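# Thread dark-handled steel rod through brass ring barrels

## Task

Push the steel rod that has the dark handle through the little barrels of every brass ring part sitting in the steel block, until its tip pokes out past the far end of the block. Leave the rod resting inside them, with every brass part still where it started.

## Robot and tools

Robot: two arms, left_arm and right_arm, each an arm with six joints ending in a five-finger right hand. Both hands are identical right hands, not mirrored, so every hand axis and number means the same on either arm. Calibrated bases: left_arm near (-0.041, +0.692, 0) m, right_arm near (-0.042, -0.526, 0) m. A post stands on the floor behind them. Something may occasionally nudge loose objects.

Frames. Scene frame: origin at table height midway between the nominal bases, +z up, +x out over the table, left_arm on the +y side (unrelated to image sides). Each arm reports its hand point pose and velocities in its own base frame. Offsets in commands are along the current Hand target's own axes. Hand point: 0.05 m in front of the palm, 0.15 m out from the wrist face; its +z runs along the straight fingers, +y out of the palm, +x across the palm away from the thumb. Straight fingers extend 0.06-0.07 m past the point along +z and sit 0.06 m behind it along -y. A wrist bracket on the little-finger side can strike things; with fingers level the wrist can hang below the hand and reach the table first.

Row layout (used by execute_actions and move): one flat list of 28 numbers in [-1, 1] covering both arms, always all 28. Order: left_arm dx, dy, dz, rx, ry, rz; left hand little, ring, middle, index, thumb_bend, thumb_turn; left force_limit, speed; then the same 14 for right_arm. The six pose numbers are an offset from that arm's Hand target as it stood when the action or move began, not a pose; 1.0 equals 0.6 m or 180 degrees; rx, ry, rz form one rotation vector. All zeros asks nothing new of an arm's pose. Hand numbers are absolute targets: +1 open/straight, -1 closed; thumb_turn -1 puts the thumb opposite the fingers, +1 beside the palm. force_limit runs from about 0 N at -1 to 10 N at +1 (15 N for thumb motors); speed rises linearly to full at +0.48. No value means 'unchanged': to keep a hand as is, resend the eight numbers last executed for it (or its hand_measured plus settings if none yet). For a gentle grip close at speed -0.94 or below. A fully turned thumb plus fingers hold things about 0.035-0.065 m thick, a handle down to about 0.025 m.

Tools.
execute_actions(actions, cameras): actions is a list of actions; each action is a table of up to 15 rows, one per 1/30 s step, every row an offset from the action's start pose; a short table holds its last row. An empty list returns images.
move(target, speed, blend, stop_force, zero, blocking, cameras): target is one 28-number row or a list of up to 15 rows, every row an offset from the same starting Hand targets. Hand points travel straight paths, all ending together, capped at 10 s. speed is m/s (0.002 to 3.2, default 0.25), one value or one per target. blend in m rounds corners. stop_force (4 to 120 N, one value for both arms) ends an arm's path when its wrist sensor feels that much push against its motion; slow approaches (about 0.005 m/s) touch gently. With stop_force all rows need identical hand numbers; unreliable while the hand turns. zero=true rezeroes before the move. blocking=false returns early (not with stop_force). Paths do not avoid obstacles; a wrist passing near its base axis is refused.
wait(seconds 0 to 3600); stop() brakes a running move; zoom_image(camera, region [x0,y0,x1,y1], max 504x504) on cam_high, cam_low, cam_left_wrist or cam_right_wrist; show_instructions() shows the reference image; zero_wrist_force(arm); finished_scene(scene=1) ends permanently.

Results: per arm, end_effector_position (m), end_effector_quat_wxyz, velocities, Hand target (last commanded pose after clipping; next offsets count from it), joint positions and torques, Wrist force/torque along hand axes plus a peak line, hand_measured, hand_stopped_by (moving, target, force, stalled, fault), hand_load_n (positive pushes a finger open; a dropped grip shows as about 0). A move adds a 'move:' line: done, off_target, moving, held or fault, with limits such as paced or held. Positions may be off by a few centimetres.

Control notes: orientation commands are clipped to within 32 degrees of the current pose each step; a hand may settle short of its target, so resend the missing distance. To end a push, command back past the hand point.

Avoid: hard contact. Arms are stiff; joint contact torque at its limit (elbow 136, wrists 49.1 N m) or about 150 N of outside force freezes the arm for 10 s. Keep hands apart; the clearance check does not stop fingers. Don't drop or release moving parts, slam, push heavy or fixed things hard, or let anything leave the table. Long stretched or loaded holds heat motors (brake at 85 °C).

Each tool is called after "Emit:" by a JSON object that holds its "api" and its "payload".

Reference images:

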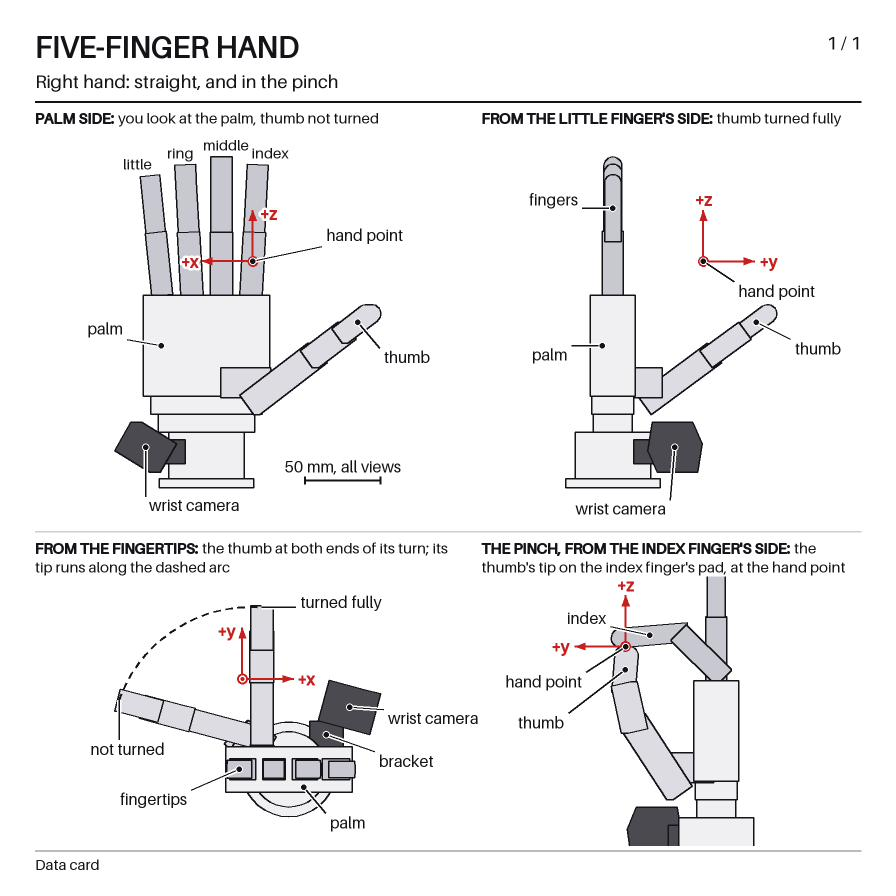

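## Session

Emit:
{"api": "execute_actions", "payload": {"actions": []}}

Scene clock: 0.00 s.
left_arm: end_effector_position=(+0.2595, +0.4436, +0.1567) hand_measured=(+1.000, +1.000, +1.000, +1.000, +1.000, +1.000) hand_load_n=(+0.0, +0.0, +0.0, +0.0, +0.0, +0.0) hand_stopped_by=(target, target, target, target, target, target) hand_force_limit=0.00 hand_speed=-0.80 end_effector_quat_wxyz=(+0.041, -0.463, +0.872, +0.156) | right_arm: end_effector_position=(+0.5269, +0.7045, +0.3546) hand_measured=(+1.000, +1.000, +1.000, +1.000, +1.000, +1.000) hand_load_n=(+0.0, +0.0, +0.0, +0.0, +0.0, +0.0) hand_stopped_by=(target, target, target, target, target, target) hand_force_limit=0.00 hand_speed=-0.80 end_effector_quat_wxyz=(-0.001, +0.360, +0.922, -0.141)
Joint positions: left_arm=[0.364 -1.405 2.157 0.774 1.25 -2.175] | right_arm=[0.797 -0.801 0.85 1.784 1.678 -0.016]
Joint velocities: within noise
Joint torques (N m): no reading
Wrist force (N): no reading
Wrist torque (N m): no reading
Wrist force, peak (N): no reading
Hand target: left_arm +0.2595, +0.4436, +0.1567; +0.041, -0.463, +0.872, +0.156 | right_arm +0.5269, +0.7045, +0.3546; -0.001, +0.360, +0.922, -0.141

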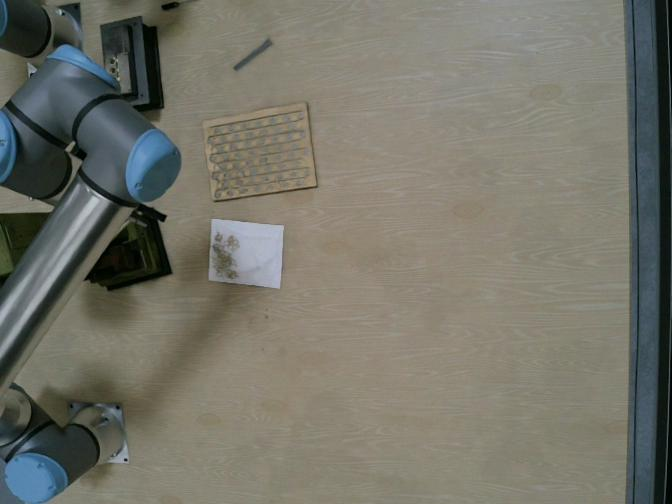

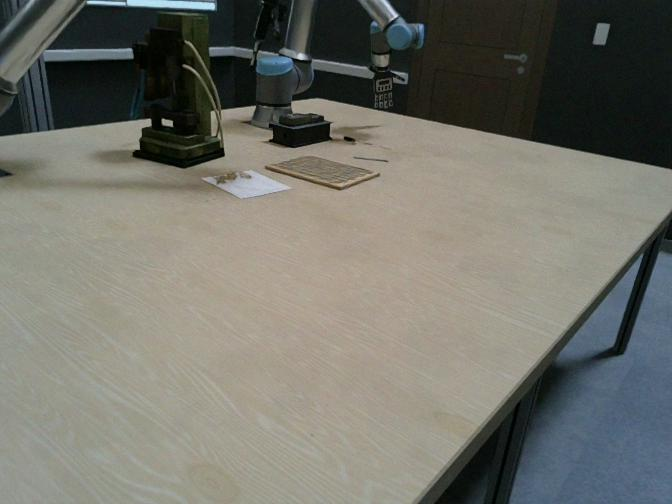

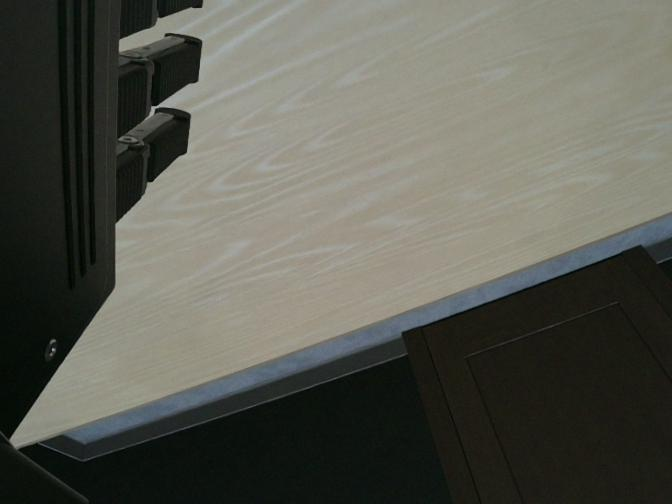

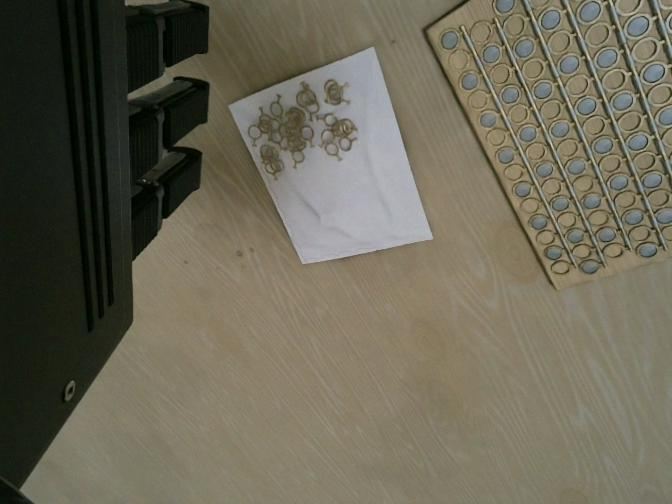

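Emit:
{"api": "zoom_image", "payload": {"camera": "cam_high", "region": [0, 0, 336, 252]}}

Emit:
{"api": "zoom_image", "payload": {"camera": "cam_high", "region": [80, 0, 200, 120]}}

Emit:
{"api": "zoom_image", "payload": {"camera": "cam_low", "region": [230, 60, 420, 200]}}

Scaled by 1.500.

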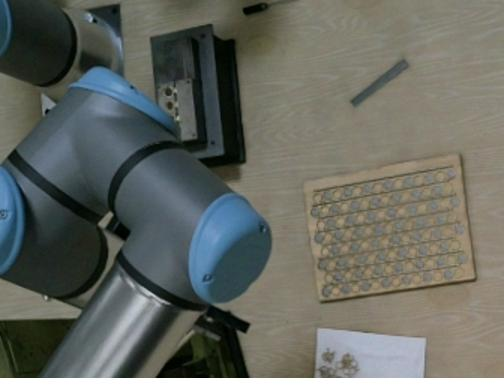

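Scaled by 4.200.

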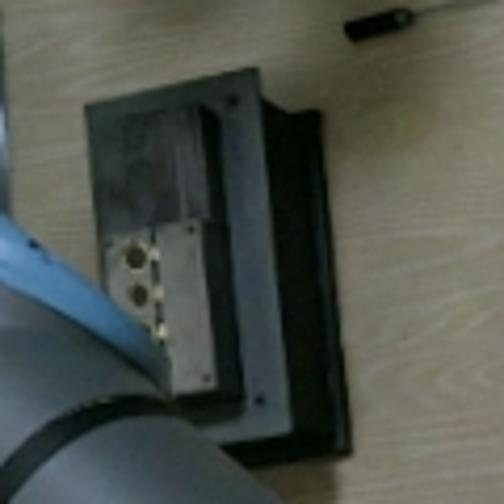

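Scaled by 2.653.

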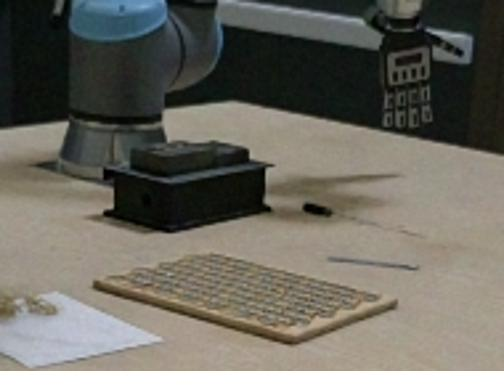

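Emit:
{"api": "move", "payload": {"target": [0,0,0,0,0,0,1,1,1,1,1,1,0,-0.8,-0.672,-0.722,0.179,0,0,0,1,1,1,1,1,1,0,-0.8], "speed": 0.25, "cameras": ["all"]}}

Scene clock: 21.17 s.
left_arm: end_effector_position=(+0.2595, +0.4436, +0.1567) hand_measured=(+1.000, +1.000, +1.000, +1.000, +1.000, +1.000) hand_load_n=(+0.0, +0.0, +0.0, +0.0, +0.0, +0.0) hand_stopped_by=(target, target, target, target, target, target) hand_force_limit=0.00 hand_speed=-0.80 end_effector_quat_wxyz=(+0.041, -0.463, +0.872, +0.156) | right_arm: end_effector_position=(+0.5269, +0.1051, +0.4044) hand_measured=(+1.000, +1.000, +1.000, +1.000, +1.000, +1.000) hand_load_n=(+0.0, +0.0, +0.0, +0.0, +0.0, +0.0) hand_stopped_by=(target, target, target, target, target, target) hand_force_limit=0.00 hand_speed=-0.80 end_effector_quat_wxyz=(-0.001, +0.360, +0.922, -0.141)
Joint positions: left_arm=[0.364 -1.405 2.157 0.774 1.25 -2.175] | right_arm=[-0.044 -1.494 1.722 1.438 1.837 -0.858]
Joint torques (N m): left_arm=[-1.95 -40.56 -28.16 4 -0.59 0.08] | right_arm=[-8.43 -36.45 -55.51 8.4 -1.59 -1.3]
Wrist force (N): left_arm=[-0.1 0.0 -0.2] | right_arm=[0.4 0.2 -0.1]
Wrist torque (N m): left_arm=[0.01 0.03 -0.01] | right_arm=[0.07 -0.03 -0.13]
Wrist force, peak (N): left_arm=[-0.2 -0.4 -0.7] | right_arm=[-1.9 -1.8 0.5]
Hand target: left_arm +0.2595, +0.4436, +0.1567; +0.041, -0.463, +0.872, +0.156 | right_arm +0.5270, +0.1051, +0.4044; -0.001, +0.360, +0.922, -0.141
Off the commanded pose: left_arm 0.000 m, 0 deg | right_arm 0.000 m, 0 deg.
move: done

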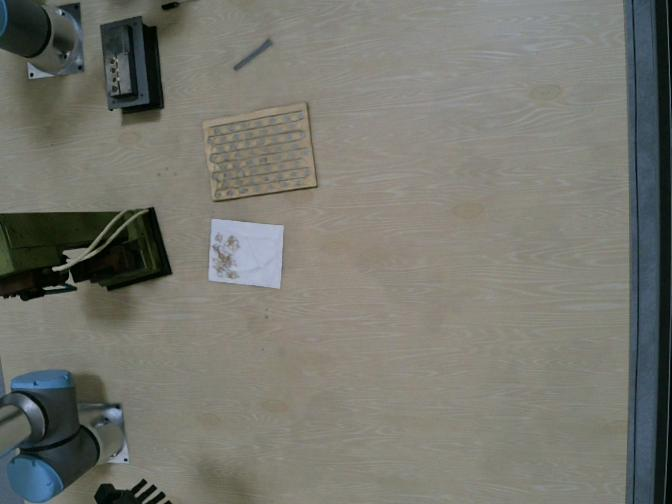

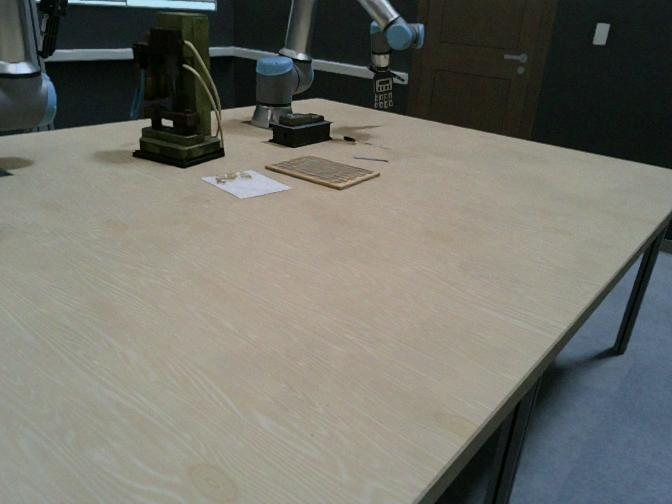

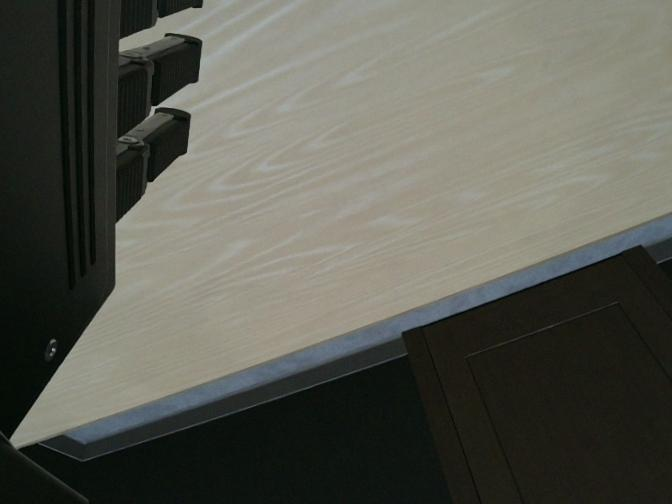

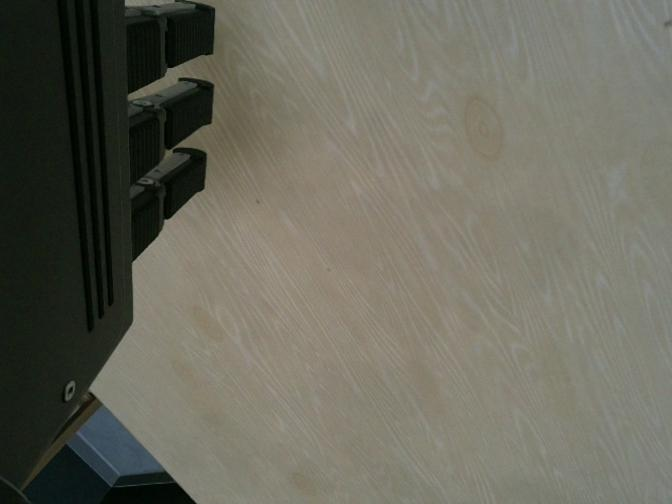

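Emit:
{"api": "zoom_image", "payload": {"camera": "cam_high", "region": [90, 0, 290, 130]}}

Emit:
{"api": "zoom_image", "payload": {"camera": "cam_low", "region": [260, 100, 400, 170]}}

Scaled by 2.520.

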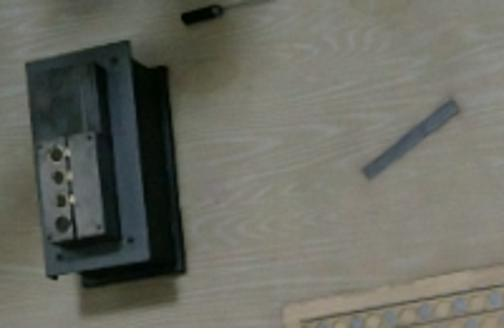

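Scaled by 3.600.

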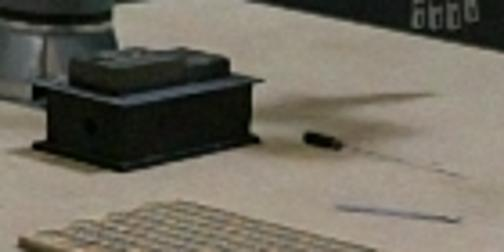

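Emit:
{"api": "move", "payload": {"target": [0.4798,-0.3667,-0.5402,0.0528,0.0904,-0.1878,1,1,1,1,1,1,0,-0.8,0,0,0,0,0,0,1,1,1,1,1,1,0,-0.8], "speed": 0.25, "cameras": ["all"]}}

Scene clock: 40.00 s.
left_arm: end_effector_position=(+0.2996, -0.0004, +0.3505) hand_measured=(+1.000, +1.000, +1.000, +1.000, +1.000, +1.000) hand_load_n=(+0.0, +0.0, +0.0, +0.0, +0.0, +0.0) hand_stopped_by=(target, target, target, target, target, target) hand_force_limit=0.00 hand_speed=-0.80 end_effector_quat_wxyz=(+0.000, +0.707, -0.707, +0.000) | right_arm: end_effector_position=(+0.5270, +0.1051, +0.4044) hand_measured=(+1.000, +1.000, +1.000, +1.000, +1.000, +1.000) hand_load_n=(+0.0, -0.5, -0.5, +0.0, +0.0, +0.5) hand_stopped_by=(target, target, target, target, target, target) hand_force_limit=0.00 hand_speed=-0.80 end_effector_quat_wxyz=(-0.001, +0.360, +0.922, -0.141)
Joint positions: left_arm=[-0.59 -1.753 2.047 1.276 1.571 -3.731] | right_arm=[-0.044 -1.494 1.722 1.438 1.837 -0.858]
Joint torques (N m): left_arm=[-12.13 -10.04 -34.53 1.92 -2.1 -1.39] | right_arm=[-16.09 -32.53 -55.7 8.68 -1.98 -1.63]
Wrist force (N): left_arm=[-0.7 -0.1 -0.4] | right_arm=[0.4 0.0 -0.3]
Wrist torque (N m): left_arm=[0.09 0.13 0.00] | right_arm=[0.07 -0.04 -0.12]
Wrist force, peak (N): left_arm=[-1.2 1.0 1.3] | right_arm=[0.4 0.9 -1.0]
Hand target: left_arm +0.2996, -0.0005, +0.3505; +0.000, +0.707, -0.707, +0.000 | right_arm +0.5270, +0.1051, +0.4044; -0.001, +0.360, +0.922, -0.141
Off the commanded pose: left_arm 0.000 m, 0 deg | right_arm 0.000 m, 0 deg.
move: done

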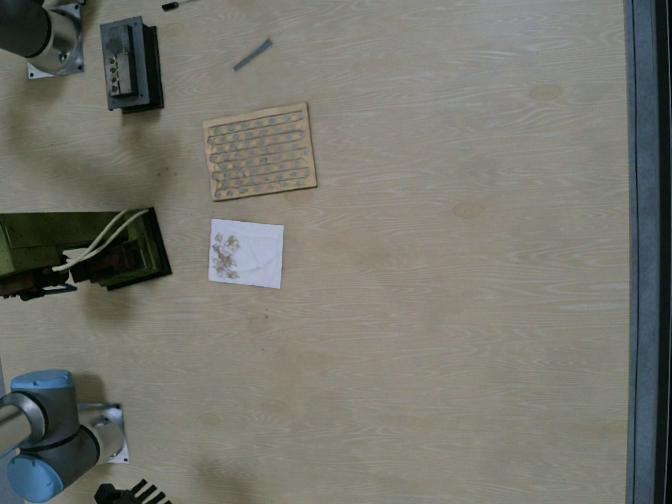

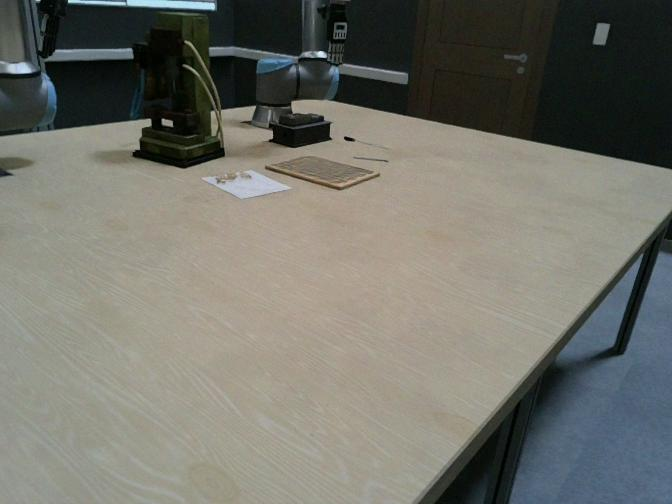

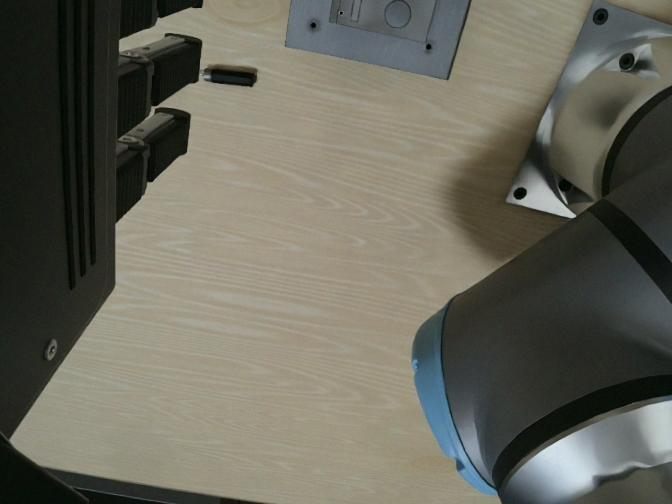

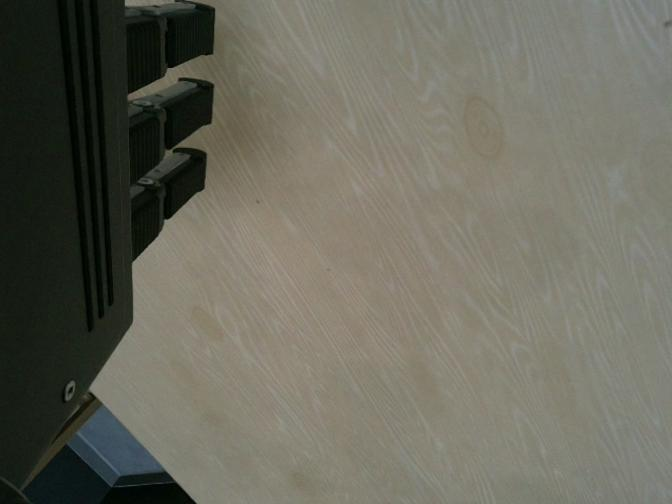

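Emit:
{"api": "move", "payload": {"target": [0.30,0,0,0,0,0,1,1,1,1,1,1,0,-0.8,0,0,0,0,0,0,1,1,1,1,1,1,0,-0.8], "speed": 0.25, "cameras": ["cam_left_wrist"]}}

Scene clock: 43.60 s.
left_arm: end_effector_position=(+0.2997, -0.1804, +0.3505) hand_measured=(+1.000, +1.000, +1.000, +1.000, +1.000, +1.000) hand_load_n=(+0.0, +0.0, +0.0, +0.0, +0.0, +0.0) hand_stopped_by=(target, target, target, target, target, target) hand_force_limit=0.00 hand_speed=-0.80 end_effector_quat_wxyz=(+0.000, +0.707, -0.707, +0.000) | right_arm: end_effector_position=(+0.5270, +0.1051, +0.4044) hand_measured=(+1.000, +1.000, +1.000, +1.000, +1.000, +1.000) hand_load_n=(+0.0, +0.0, +0.0, -0.5, +0.0, +0.0) hand_stopped_by=(target, target, target, target, target, target) hand_force_limit=0.00 hand_speed=-0.80 end_effector_quat_wxyz=(-0.001, +0.360, +0.922, -0.141)
Joint positions: left_arm=[-0.962 -1.645 1.954 1.261 1.571 -4.103] | right_arm=[-0.044 -1.494 1.722 1.438 1.837 -0.858]
Joint torques (N m): left_arm=[-12.79 -24.47 -31.94 6.15 -1.39 -1.28] | right_arm=[-14.82 -32.75 -55.68 8.62 -2.06 -1.57]
Wrist force (N): left_arm=[0.0 -0.3 -0.8] | right_arm=[0.0 0.3 0.0]
Wrist torque (N m): left_arm=[0.05 -0.01 -0.05] | right_arm=[0.08 0.01 -0.14]
Wrist force, peak (N): left_arm=[-2.6 -0.1 -0.8] | right_arm=[0.0 0.6 -0.9]
Hand target: left_arm +0.2996, -0.1805, +0.3505; +0.000, +0.707, -0.707, +0.000 | right_arm +0.5270, +0.1051, +0.4044; -0.001, +0.360, +0.922, -0.141
Off the commanded pose: left_arm 0.000 m, 0 deg | right_arm 0.000 m, 0 deg.
move: done

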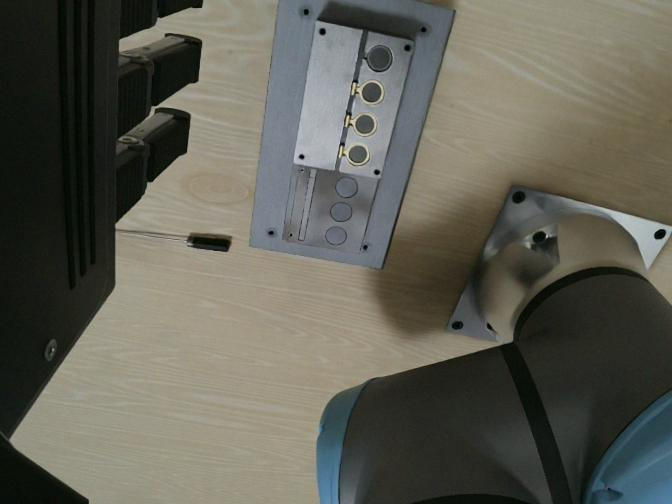

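Emit:
{"api": "zoom_image", "payload": {"camera": "cam_left_wrist", "region": [270, 10, 430, 130]}}

Emit:
{"api": "zoom_image", "payload": {"camera": "cam_left_wrist", "region": [240, 130, 420, 265]}}

Emit:
{"api": "zoom_image", "payload": {"camera": "cam_left_wrist", "region": [110, 200, 260, 270]}}

Scaled by 3.150.

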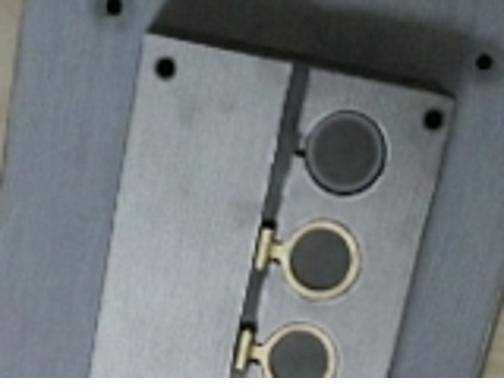

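Scaled by 2.800.

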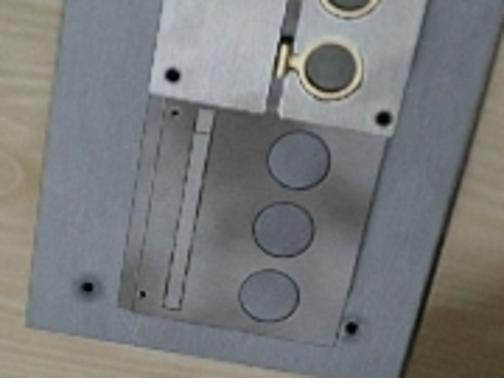

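Scaled by 3.360.

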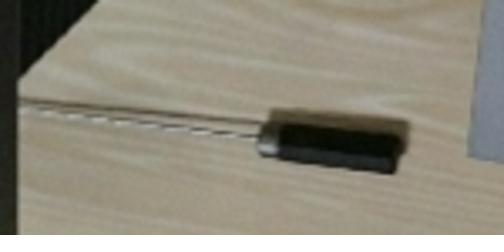

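Emit:
{"api": "move", "payload": {"target": [0,0,0.2,0,0,0,1,1,1,1,1,1,0,-0.8,0,0,0,0,0,0,1,1,1,1,1,1,0,-0.8], "speed": 0.25, "cameras": ["cam_left_wrist"]}}

Scene clock: 92.60 s.
left_arm: end_effector_position=(+0.2997, -0.1805, +0.2306) hand_measured=(+1.000, +1.000, +1.000, +1.000, +1.000, +1.000) hand_load_n=(+0.0, +0.0, +0.0, +0.0, +0.0, +0.0) hand_stopped_by=(target, target, target, target, target, target) hand_force_limit=0.00 hand_speed=-0.80 end_effector_quat_wxyz=(+0.000, +0.707, -0.707, +0.000) | right_arm: end_effector_position=(+0.5270, +0.1051, +0.4044) hand_measured=(+1.000, +1.000, +1.000, +1.000, +1.000, +1.000) hand_load_n=(+0.0, -0.5, +0.0, +0.0, +0.0, +0.0) hand_stopped_by=(target, target, target, target, target, target) hand_force_limit=0.00 hand_speed=-0.80 end_effector_quat_wxyz=(-0.001, +0.360, +0.922, -0.141)
Joint positions: left_arm=[-0.962 -1.555 2.098 1.027 1.571 -4.103] | right_arm=[-0.044 -1.494 1.722 1.438 1.837 -0.858]
Joint torques (N m): left_arm=[7.06 -28.19 -33.3 2.56 1.16 1.77] | right_arm=[-15.27 -31.73 -55.6 8.54 -1.77 -1.78]
Wrist force (N): left_arm=[0.0 -0.5 -0.4] | right_arm=[0.0 0.1 -0.6]
Wrist torque (N m): left_arm=[-0.04 0.03 0.04] | right_arm=[0.08 0.04 -0.15]
Wrist force, peak (N): left_arm=[0.0 -0.2 -2.9] | right_arm=[0.3 0.2 -0.9]
Hand target: left_arm +0.2997, -0.1805, +0.2305; +0.000, +0.707, -0.707, +0.000 | right_arm +0.5270, +0.1051, +0.4044; -0.001, +0.360, +0.922, -0.141
Off the commanded pose: left_arm 0.000 m, 0 deg | right_arm 0.000 m, 0 deg.
move: done

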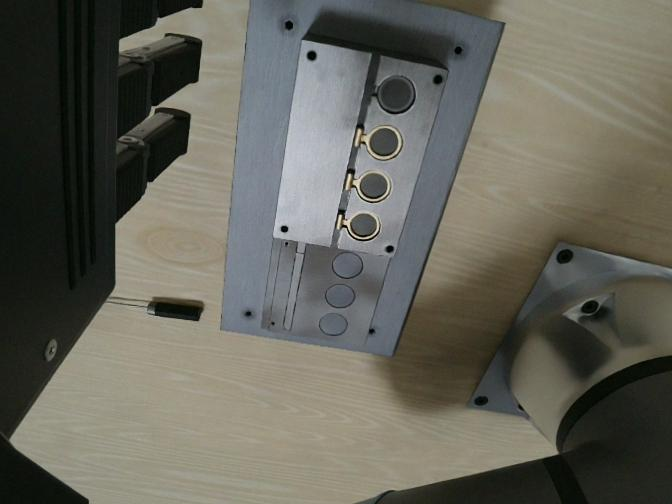

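Emit:
{"api": "move", "payload": {"target": [-0.036,-0.33,-0.15,0,0,0,1,1,1,1,1,1,0,-0.8,0,0,0,0,0,0,1,1,1,1,1,1,0,-0.8], "speed": 0.3, "cameras": ["cam_left_wrist"]}}

Emit:
{"api": "zoom_image", "payload": {"camera": "cam_left_wrist", "region": [300, 220, 500, 340]}}

Scene clock: 118.53 s.
left_arm: end_effector_position=(+0.4975, -0.1589, +0.3205) hand_measured=(+1.000, +1.000, +1.000, +1.000, +1.000, +1.000) hand_load_n=(+0.0, +0.0, +0.0, +0.0, +0.0, +0.0) hand_stopped_by=(target, target, target, target, target, target) hand_force_limit=0.00 hand_speed=-0.80 end_effector_quat_wxyz=(+0.000, +0.707, -0.707, +0.000) | right_arm: end_effector_position=(+0.5270, +0.1051, +0.4044) hand_measured=(+1.000, +1.000, +1.000, +1.000, +1.000, +1.000) hand_load_n=(+0.0, +0.0, +0.0, +0.0, +0.0, +0.0) hand_stopped_by=(target, target, target, target, target, target) hand_force_limit=0.00 hand_speed=-0.80 end_effector_quat_wxyz=(-0.001, +0.360, +0.922, -0.141)
Joint positions: left_arm=[-0.628 -1.335 1.672 1.234 1.571 -3.77] | right_arm=[-0.044 -1.494 1.722 1.438 1.837 -0.858]
Joint torques (N m): left_arm=[5.9 -48.31 -46.42 4.16 1.01 1.34] | right_arm=[-16.79 -32.23 -55.57 8.46 -1.84 -1.75]
Wrist force (N): left_arm=[-0.4 -0.3 -0.7] | right_arm=[0.4 0.3 -0.4]
Wrist torque (N m): left_arm=[0.07 0.14 0.20] | right_arm=[0.12 -0.02 -0.12]
Wrist force, peak (N): left_arm=[-0.4 -2.6 -1.8] | right_arm=[0.4 0.8 -0.7]
Hand target: left_arm +0.4976, -0.1588, +0.3206; +0.000, +0.707, -0.707, +0.000 | right_arm +0.5270, +0.1051, +0.4044; -0.001, +0.360, +0.922, -0.141
Off the commanded pose: left_arm 0.000 m, 0 deg | right_arm 0.000 m, 0 deg.
move: done

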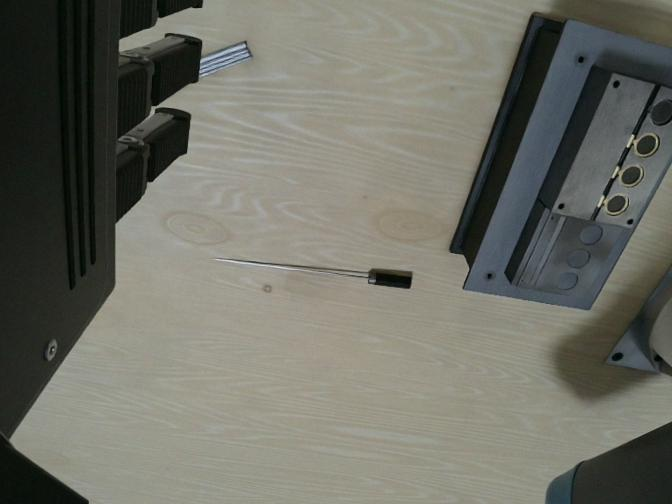

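Scaled by 2.520.

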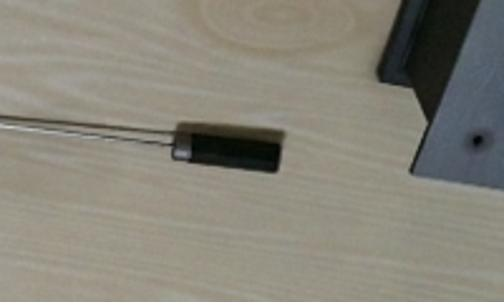

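Emit:
{"api": "move", "payload": {"target": [0.095,0.331,0.2,0,0,0,1,1,1,1,1,1,0,-0.8,0,0,0,0,0,0,1,1,1,1,1,1,0,-0.8], "speed": 0.2, "cameras": ["cam_left_wrist"]}}

Emit:
{"api": "zoom_image", "payload": {"camera": "cam_left_wrist", "region": [200, 0, 500, 225]}}

Emit:
{"api": "zoom_image", "payload": {"camera": "cam_left_wrist", "region": [200, 225, 500, 450]}}

Scene clock: 131.70 s.
left_arm: end_effector_position=(+0.2991, -0.2159, +0.2006) hand_measured=(+1.000, +1.000, +1.000, +1.000, +1.000, +1.000) hand_load_n=(+0.0, +0.0, +0.0, +0.0, +0.0, +0.0) hand_stopped_by=(target, target, target, target, target, target) hand_force_limit=0.00 hand_speed=-0.80 end_effector_quat_wxyz=(+0.000, +0.707, -0.707, +0.000) | right_arm: end_effector_position=(+0.5270, +0.1051, +0.4044) hand_measured=(+1.000, +1.000, +1.000, +1.000, +1.000, +1.000) hand_load_n=(+0.0, +0.0, +0.0, +0.0, +0.0, +0.0) hand_stopped_by=(target, target, target, target, target, target) hand_force_limit=0.00 hand_speed=-0.80 end_effector_quat_wxyz=(-0.001, +0.360, +0.922, -0.141)
Joint positions: left_arm=[-1.013 -1.492 2.094 0.968 1.571 -4.154] | right_arm=[-0.044 -1.494 1.722 1.438 1.837 -0.858]
Joint torques (N m): left_arm=[-11.87 -25.98 -31.29 3.87 -3.8 -1.15] | right_arm=[-15.24 -32.36 -56.25 8.4 -1.69 -1.61]
Wrist force (N): left_arm=[-0.6 0.0 -0.4] | right_arm=[0.0 0.5 -0.6]
Wrist torque (N m): left_arm=[0.01 0.16 -0.05] | right_arm=[0.15 0.04 -0.13]
Wrist force, peak (N): left_arm=[-0.6 -2.0 -1.8] | right_arm=[0.3 0.9 -0.6]
Hand target: left_arm +0.2991, -0.2159, +0.2005; +0.000, +0.707, -0.707, +0.000 | right_arm +0.5270, +0.1051, +0.4044; -0.001, +0.360, +0.922, -0.141
Off the commanded pose: left_arm 0.000 m, 0 deg | right_arm 0.000 m, 0 deg.
move: done

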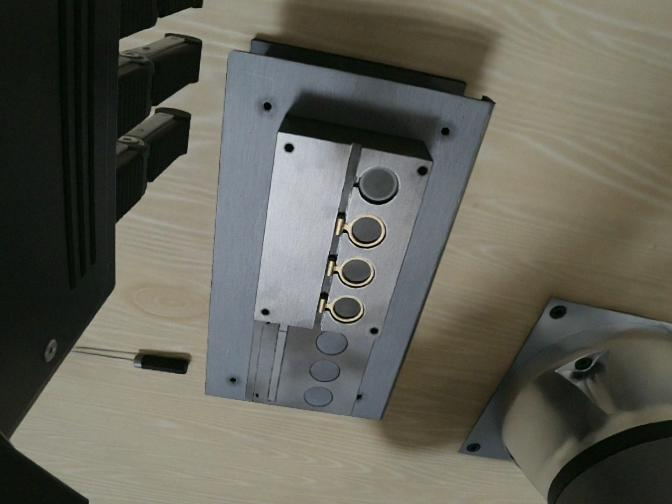

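Scaled by 1.680.

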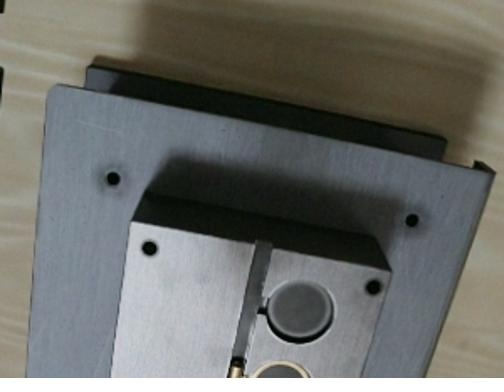

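Scaled by 1.680.

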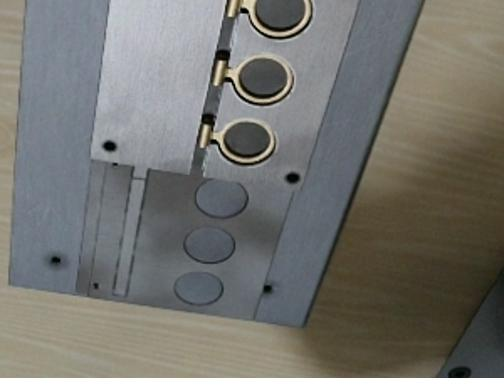

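Emit:
{"api": "move", "payload": {"target": [[-0.193,-0.102,-0.25,0,0,0.5,1,1,1,1,1,1,0,-0.8,0,0,0,0,0,0,1,1,1,1,1,1,0,-0.8],[-0.49,-0.102,-0.167,0.2588,0,0.9659,1,1,1,1,1,1,0,-0.8,0,0,0,0,0,0,1,1,1,1,1,1,0,-0.8],[-0.49,-0.032,0.086,0.2588,0,0.9659,1,1,1,1,1,1,0,-0.8,0,0,0,0,0,0,1,1,1,1,1,1,0,-0.8]], "speed": 0.4, "blend": [0.03,0.03,0], "cameras": ["cam_left_wrist","cam_low"]}}

Scene clock: 149.40 s.
left_arm: end_effector_position=(+0.3184, +0.0781, +0.1489) hand_measured=(+1.000, +1.000, +1.000, +1.000, +1.000, +1.000) hand_load_n=(+0.0, +0.0, +0.0, +0.0, +0.0, +0.0) hand_stopped_by=(target, target, target, target, target, target) hand_force_limit=0.00 hand_speed=-0.80 end_effector_quat_wxyz=(+0.183, +0.683, +0.683, -0.183) | right_arm: end_effector_position=(+0.5270, +0.1051, +0.4044) hand_measured=(+1.000, +1.000, +1.000, +1.000, +1.000, +1.000) hand_load_n=(+0.0, +0.5, +0.0, +0.0, +0.0, +0.0) hand_stopped_by=(target, target, target, target, target, target) hand_force_limit=0.00 hand_speed=-0.80 end_effector_quat_wxyz=(-0.001, +0.360, +0.922, -0.141)
Joint positions: left_arm=[0.227 -1.472 2.353 0.818 2.08 0.261] | right_arm=[-0.044 -1.494 1.722 1.438 1.837 -0.858]
Joint torques (N m): left_arm=[-13.75 -22 -16.94 2.17 5 -1.37] | right_arm=[-14.69 -32.71 -55.69 8.67 -1.83 -1.83]
Wrist force (N): left_arm=[0.0 -0.3 0.3] | right_arm=[-0.1 0.5 -0.6]
Wrist torque (N m): left_arm=[0.02 0.10 0.18] | right_arm=[0.16 0.06 -0.14]
Wrist force, peak (N): left_arm=[0.7 -1.2 2.8] | right_arm=[0.3 0.5 -1.2]
Hand target: left_arm +0.3183, +0.0781, +0.1488; +0.183, +0.683, +0.683, -0.183 | right_arm +0.5270, +0.1051, +0.4044; -0.001, +0.360, +0.922, -0.141
Off the commanded pose: left_arm 0.000 m, 0 deg | right_arm 0.000 m, 0 deg.
move: done
Images, in order (width x height): cam_low 672x504, cam_left_wrist 672x504.

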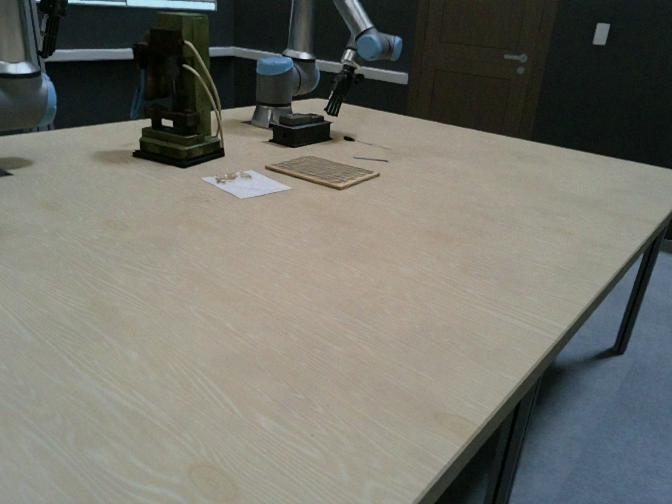

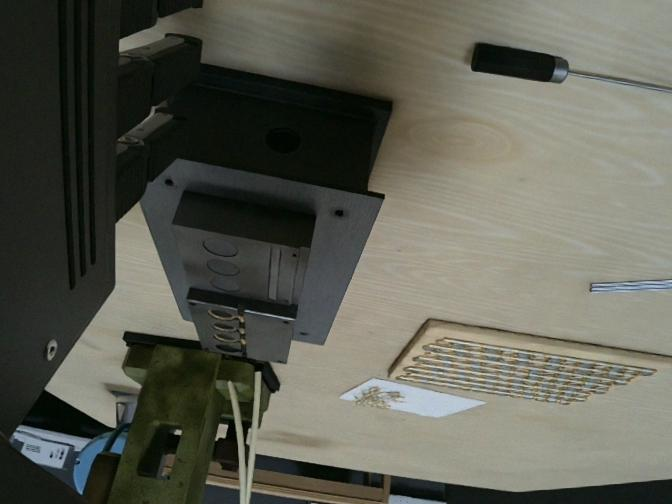

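Emit:
{"api": "zoom_image", "payload": {"camera": "cam_left_wrist", "region": [140, 180, 340, 380]}}

Emit:
{"api": "zoom_image", "payload": {"camera": "cam_left_wrist", "region": [460, 20, 672, 110]}}

Scaled by 2.520.

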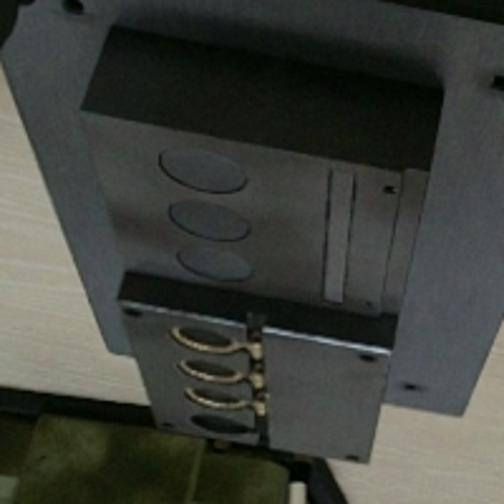

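Scaled by 2.377.

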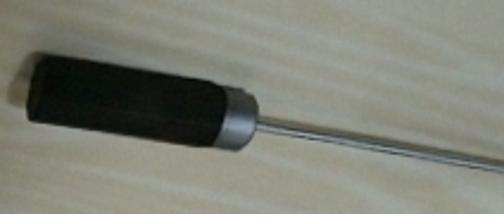

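Emit:
{"api": "move", "payload": {"target": [[-0.0107,0.1283,-0.092,0.168,-0.2272,-0.4999,0.3,0.3,0.0,0.0,0.4,-1,0,-0.2,0,0,0,0,0,0,1,1,1,1,1,1,0,-0.8],[0.0152,0.1283,0.0663,0.168,-0.2272,-0.4999,0.3,0.3,0.0,0.0,0.4,-1,0,-0.2,0,0,0,0,0,0,1,1,1,1,1,1,0,-0.8]], "speed": 0.3, "blend": [0.03,0], "cameras": ["cam_left_wrist","cam_low"]}}

Scene clock: 200.17 s.
left_arm: end_effector_position=(+0.3840, +0.0970, +0.1924) hand_measured=(+0.300, +0.300, +0.000, +0.000, +0.400, -1.000) hand_load_n=(+0.0, +0.0, +0.0, +0.0, +0.0, +0.0) hand_stopped_by=(target, target, target, target, target, target) hand_force_limit=0.00 hand_speed=-0.20 end_effector_quat_wxyz=(+0.070, +0.064, +0.816, -0.570) | right_arm: end_effector_position=(+0.5270, +0.1051, +0.4044) hand_measured=(+1.000, +1.000, +1.000, +1.000, +1.000, +1.000) hand_load_n=(+0.0, +0.0, +0.0, +0.0, +0.0, +0.0) hand_stopped_by=(target, target, target, target, target, target) hand_force_limit=0.00 hand_speed=-0.80 end_effector_quat_wxyz=(-0.001, +0.360, +0.922, -0.141)
Joint positions: left_arm=[0.398 -1.176 2.227 1.284 2.65 -0.544] | right_arm=[-0.044 -1.494 1.722 1.438 1.837 -0.858]
Joint torques (N m): left_arm=[-5.49 -44.56 -15.15 4.35 4.66 -1.74] | right_arm=[-15.6 -31.26 -54.75 8.48 -1.63 -1.72]
Wrist force (N): left_arm=[-0.2 -0.3 -0.4] | right_arm=[0.3 0.1 -0.6]
Wrist torque (N m): left_arm=[-0.09 0.22 0.17] | right_arm=[0.10 -0.01 -0.13]
Wrist force, peak (N): left_arm=[-0.4 -0.5 -1.0] | right_arm=[-0.3 1.0 -0.5]
Hand target: left_arm +0.3840, +0.0970, +0.1924; +0.070, +0.064, +0.816, -0.570 (not the last commanded pose) | right_arm +0.5270, +0.1051, +0.4044; -0.001, +0.360, +0.922, -0.141
Off the commanded pose: left_arm 0.089 m, 15 deg | right_arm 0.000 m, 0 deg.
move: held (left_arm; a check stopped the path); path passed 0 of 2 targets; limits=held
pose unreachable (left arm): on one or more control steps of this call, first in action 0 (counted from 0), this arm could not follow its commanded pose, so it was not sent that pose on those steps. It may still have moved: this result reports where it is.
cause: moving toward the commanded pose would bring two parts of the arm too close to each other (joints 4 (wrist 1) to 6 (wrist 3) lie between them).
Images, in order (width x height): cam_low 672x504, cam_left_wrist 672x504.

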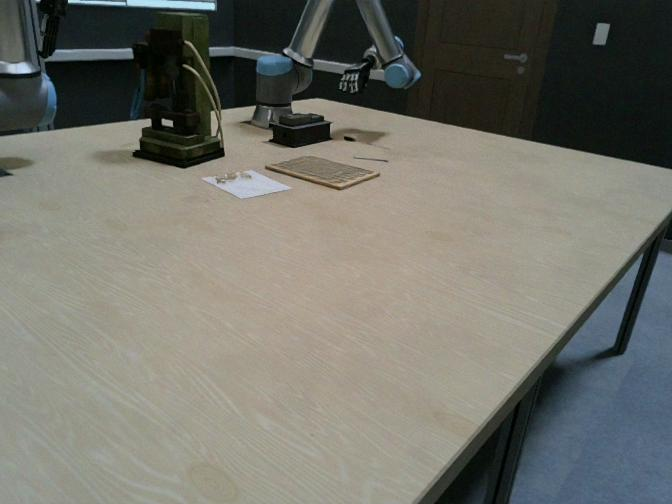

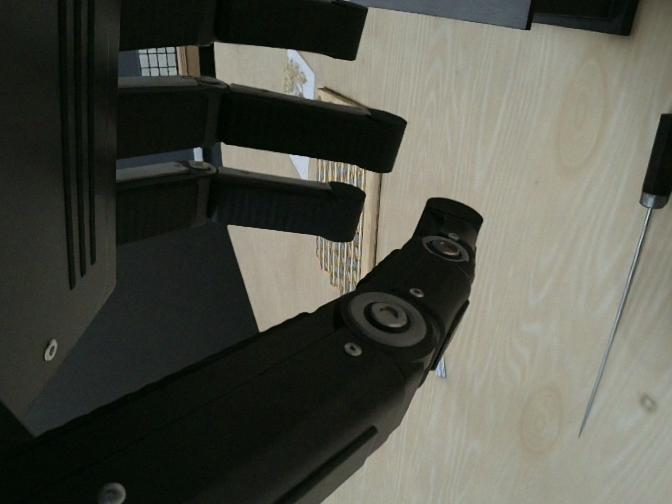

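Emit:
{"api": "move", "payload": {"target": [0.0063,0.1122,0.096,-0.1417,-0.0132,-0.080,0.3,0.3,-0.2,-0.2,0.3,-1,0,-0.2,0,0,0,0,0,0,1,1,1,1,1,1,0,-0.8], "speed": 0.2, "cameras": ["cam_left_wrist","cam_high"]}}

Scene clock: 252.47 s.
left_arm: end_effector_position=(+0.3949, +0.0660, +0.1101) hand_measured=(+0.300, +0.300, -0.200, -0.200, +0.300, -1.000) hand_load_n=(-0.5, +0.0, +0.0, +0.0, +0.0, +0.0) hand_stopped_by=(target, target, target, target, target, target) hand_force_limit=0.00 hand_speed=-0.20 end_effector_quat_wxyz=(+0.027, -0.067, +0.921, -0.382) | right_arm: end_effector_position=(+0.5270, +0.1051, +0.4044) hand_measured=(+1.000, +1.000, +1.000, +1.000, +1.000, +1.000) hand_load_n=(+0.0, +0.0, +0.0, +0.0, +0.0, +0.0) hand_stopped_by=(target, target, target, target, target, target) hand_force_limit=0.00 hand_speed=-0.80 end_effector_quat_wxyz=(-0.001, +0.360, +0.922, -0.141)
Joint positions: left_arm=[0.092 -1.389 2.256 0.653 2.355 -1.645] | right_arm=[-0.044 -1.494 1.722 1.438 1.837 -0.858]
Joint torques (N m): left_arm=[-10.18 -30.95 -33.27 3.68 2.53 -1.45] | right_arm=[-15.53 -32.42 -56.11 8.69 -1.61 -1.62]
Wrist force (N): left_arm=[0.5 -0.3 -0.2] | right_arm=[-0.2 0.2 -0.8]
Wrist torque (N m): left_arm=[-0.02 0.04 0.08] | right_arm=[0.14 0.08 -0.15]
Wrist force, peak (N): left_arm=[0.2 0.1 -1.2] | right_arm=[0.2 0.5 -1.1]
Hand target: left_arm +0.3950, +0.0660, +0.1101; +0.027, -0.067, +0.921, -0.382 | right_arm +0.5270, +0.1051, +0.4044; -0.001, +0.360, +0.922, -0.141
Off the commanded pose: left_arm 0.000 m, 0 deg | right_arm 0.000 m, 0 deg.
move: done
Images, in order (width x height): cam_high 672x504, cam_left_wrist 672x504.

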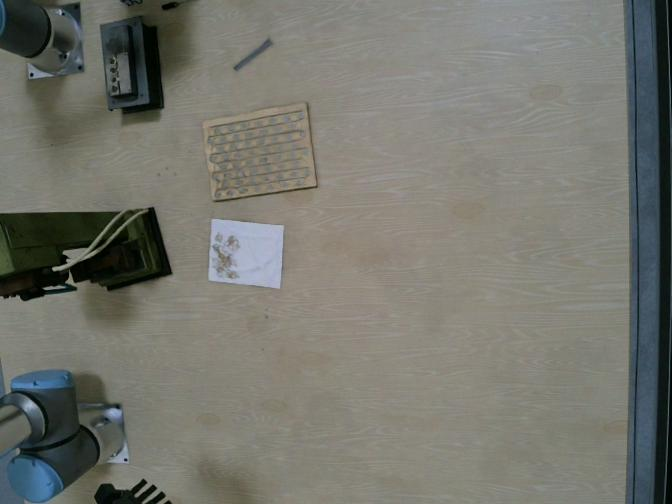

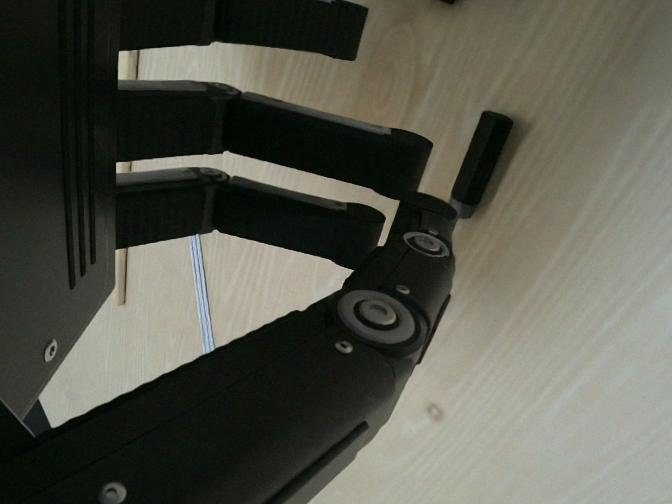

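Emit:
{"api": "move", "payload": {"target": [-0.0067,0.0295,0.0885,0,-0.0102,-0.0102,0.3,0.3,-0.2,-0.2,1,-1,0,-0.2,0,0,0,0,0,0,1,1,1,1,1,1,0,-0.8], "speed": 0.15, "cameras": ["cam_left_wrist"]}}

Scene clock: 306.73 s.
left_arm: end_effector_position=(+0.4024, +0.0418, +0.0600) hand_measured=(-0.026, +0.300, -0.200, -0.200, +1.000, -1.000) hand_load_n=(-24.5, +0.0, +0.0, +0.0, +0.0, +0.0) hand_stopped_by=(target, target, target, target, target, target) hand_force_limit=0.00 hand_speed=-0.20 end_effector_quat_wxyz=(+0.036, -0.087, +0.920, -0.381) | right_arm: end_effector_position=(+0.5270, +0.1051, +0.4044) hand_measured=(+1.000, +1.000, +1.000, +1.000, +1.000, +1.000) hand_load_n=(+0.0, +0.0, +0.0, +0.0, +0.0, +0.0) hand_stopped_by=(target, target, target, target, target, target) hand_force_limit=0.00 hand_speed=-0.80 end_effector_quat_wxyz=(-0.001, +0.360, +0.922, -0.141)
Joint positions: left_arm=[0.016 -1.348 2.302 0.446 2.341 -1.813] | right_arm=[-0.044 -1.494 1.722 1.438 1.837 -0.858]
Joint torques (N m): left_arm=[-9.97 -28.09 -26.14 -0.09 6.04 -1.87] | right_arm=[-15.72 -32.21 -55.27 8.69 -1.43 -1.72]
Wrist force (N): left_arm=[-5.5 6.4 -34.5] | right_arm=[0.1 0.6 -0.5]
Wrist torque (N m): left_arm=[0.86 2.29 0.28] | right_arm=[0.17 0.02 -0.12]
Wrist force, peak (N): left_arm=[-2.9 -8.6 -60.9] | right_arm=[-0.1 1.1 -0.8]
Hand target: left_arm +0.4025, +0.0418, +0.0600; +0.036, -0.087, +0.920, -0.381 | right_arm +0.5270, +0.1051, +0.4044; -0.001, +0.360, +0.922, -0.141
Off the commanded pose: left_arm 0.000 m, 0 deg | right_arm 0.000 m, 0 deg.
move: done

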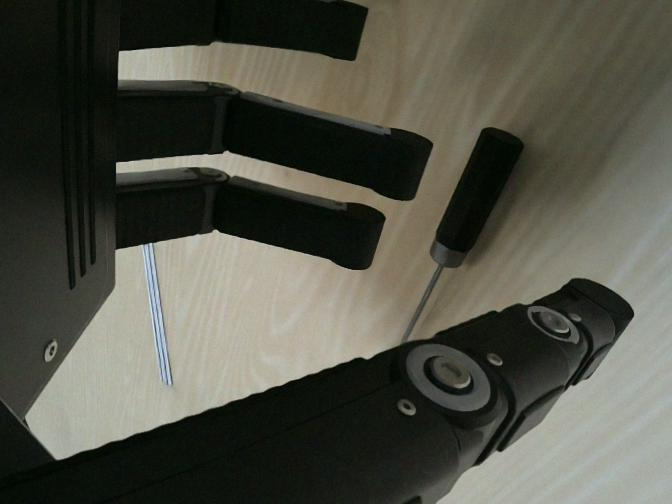

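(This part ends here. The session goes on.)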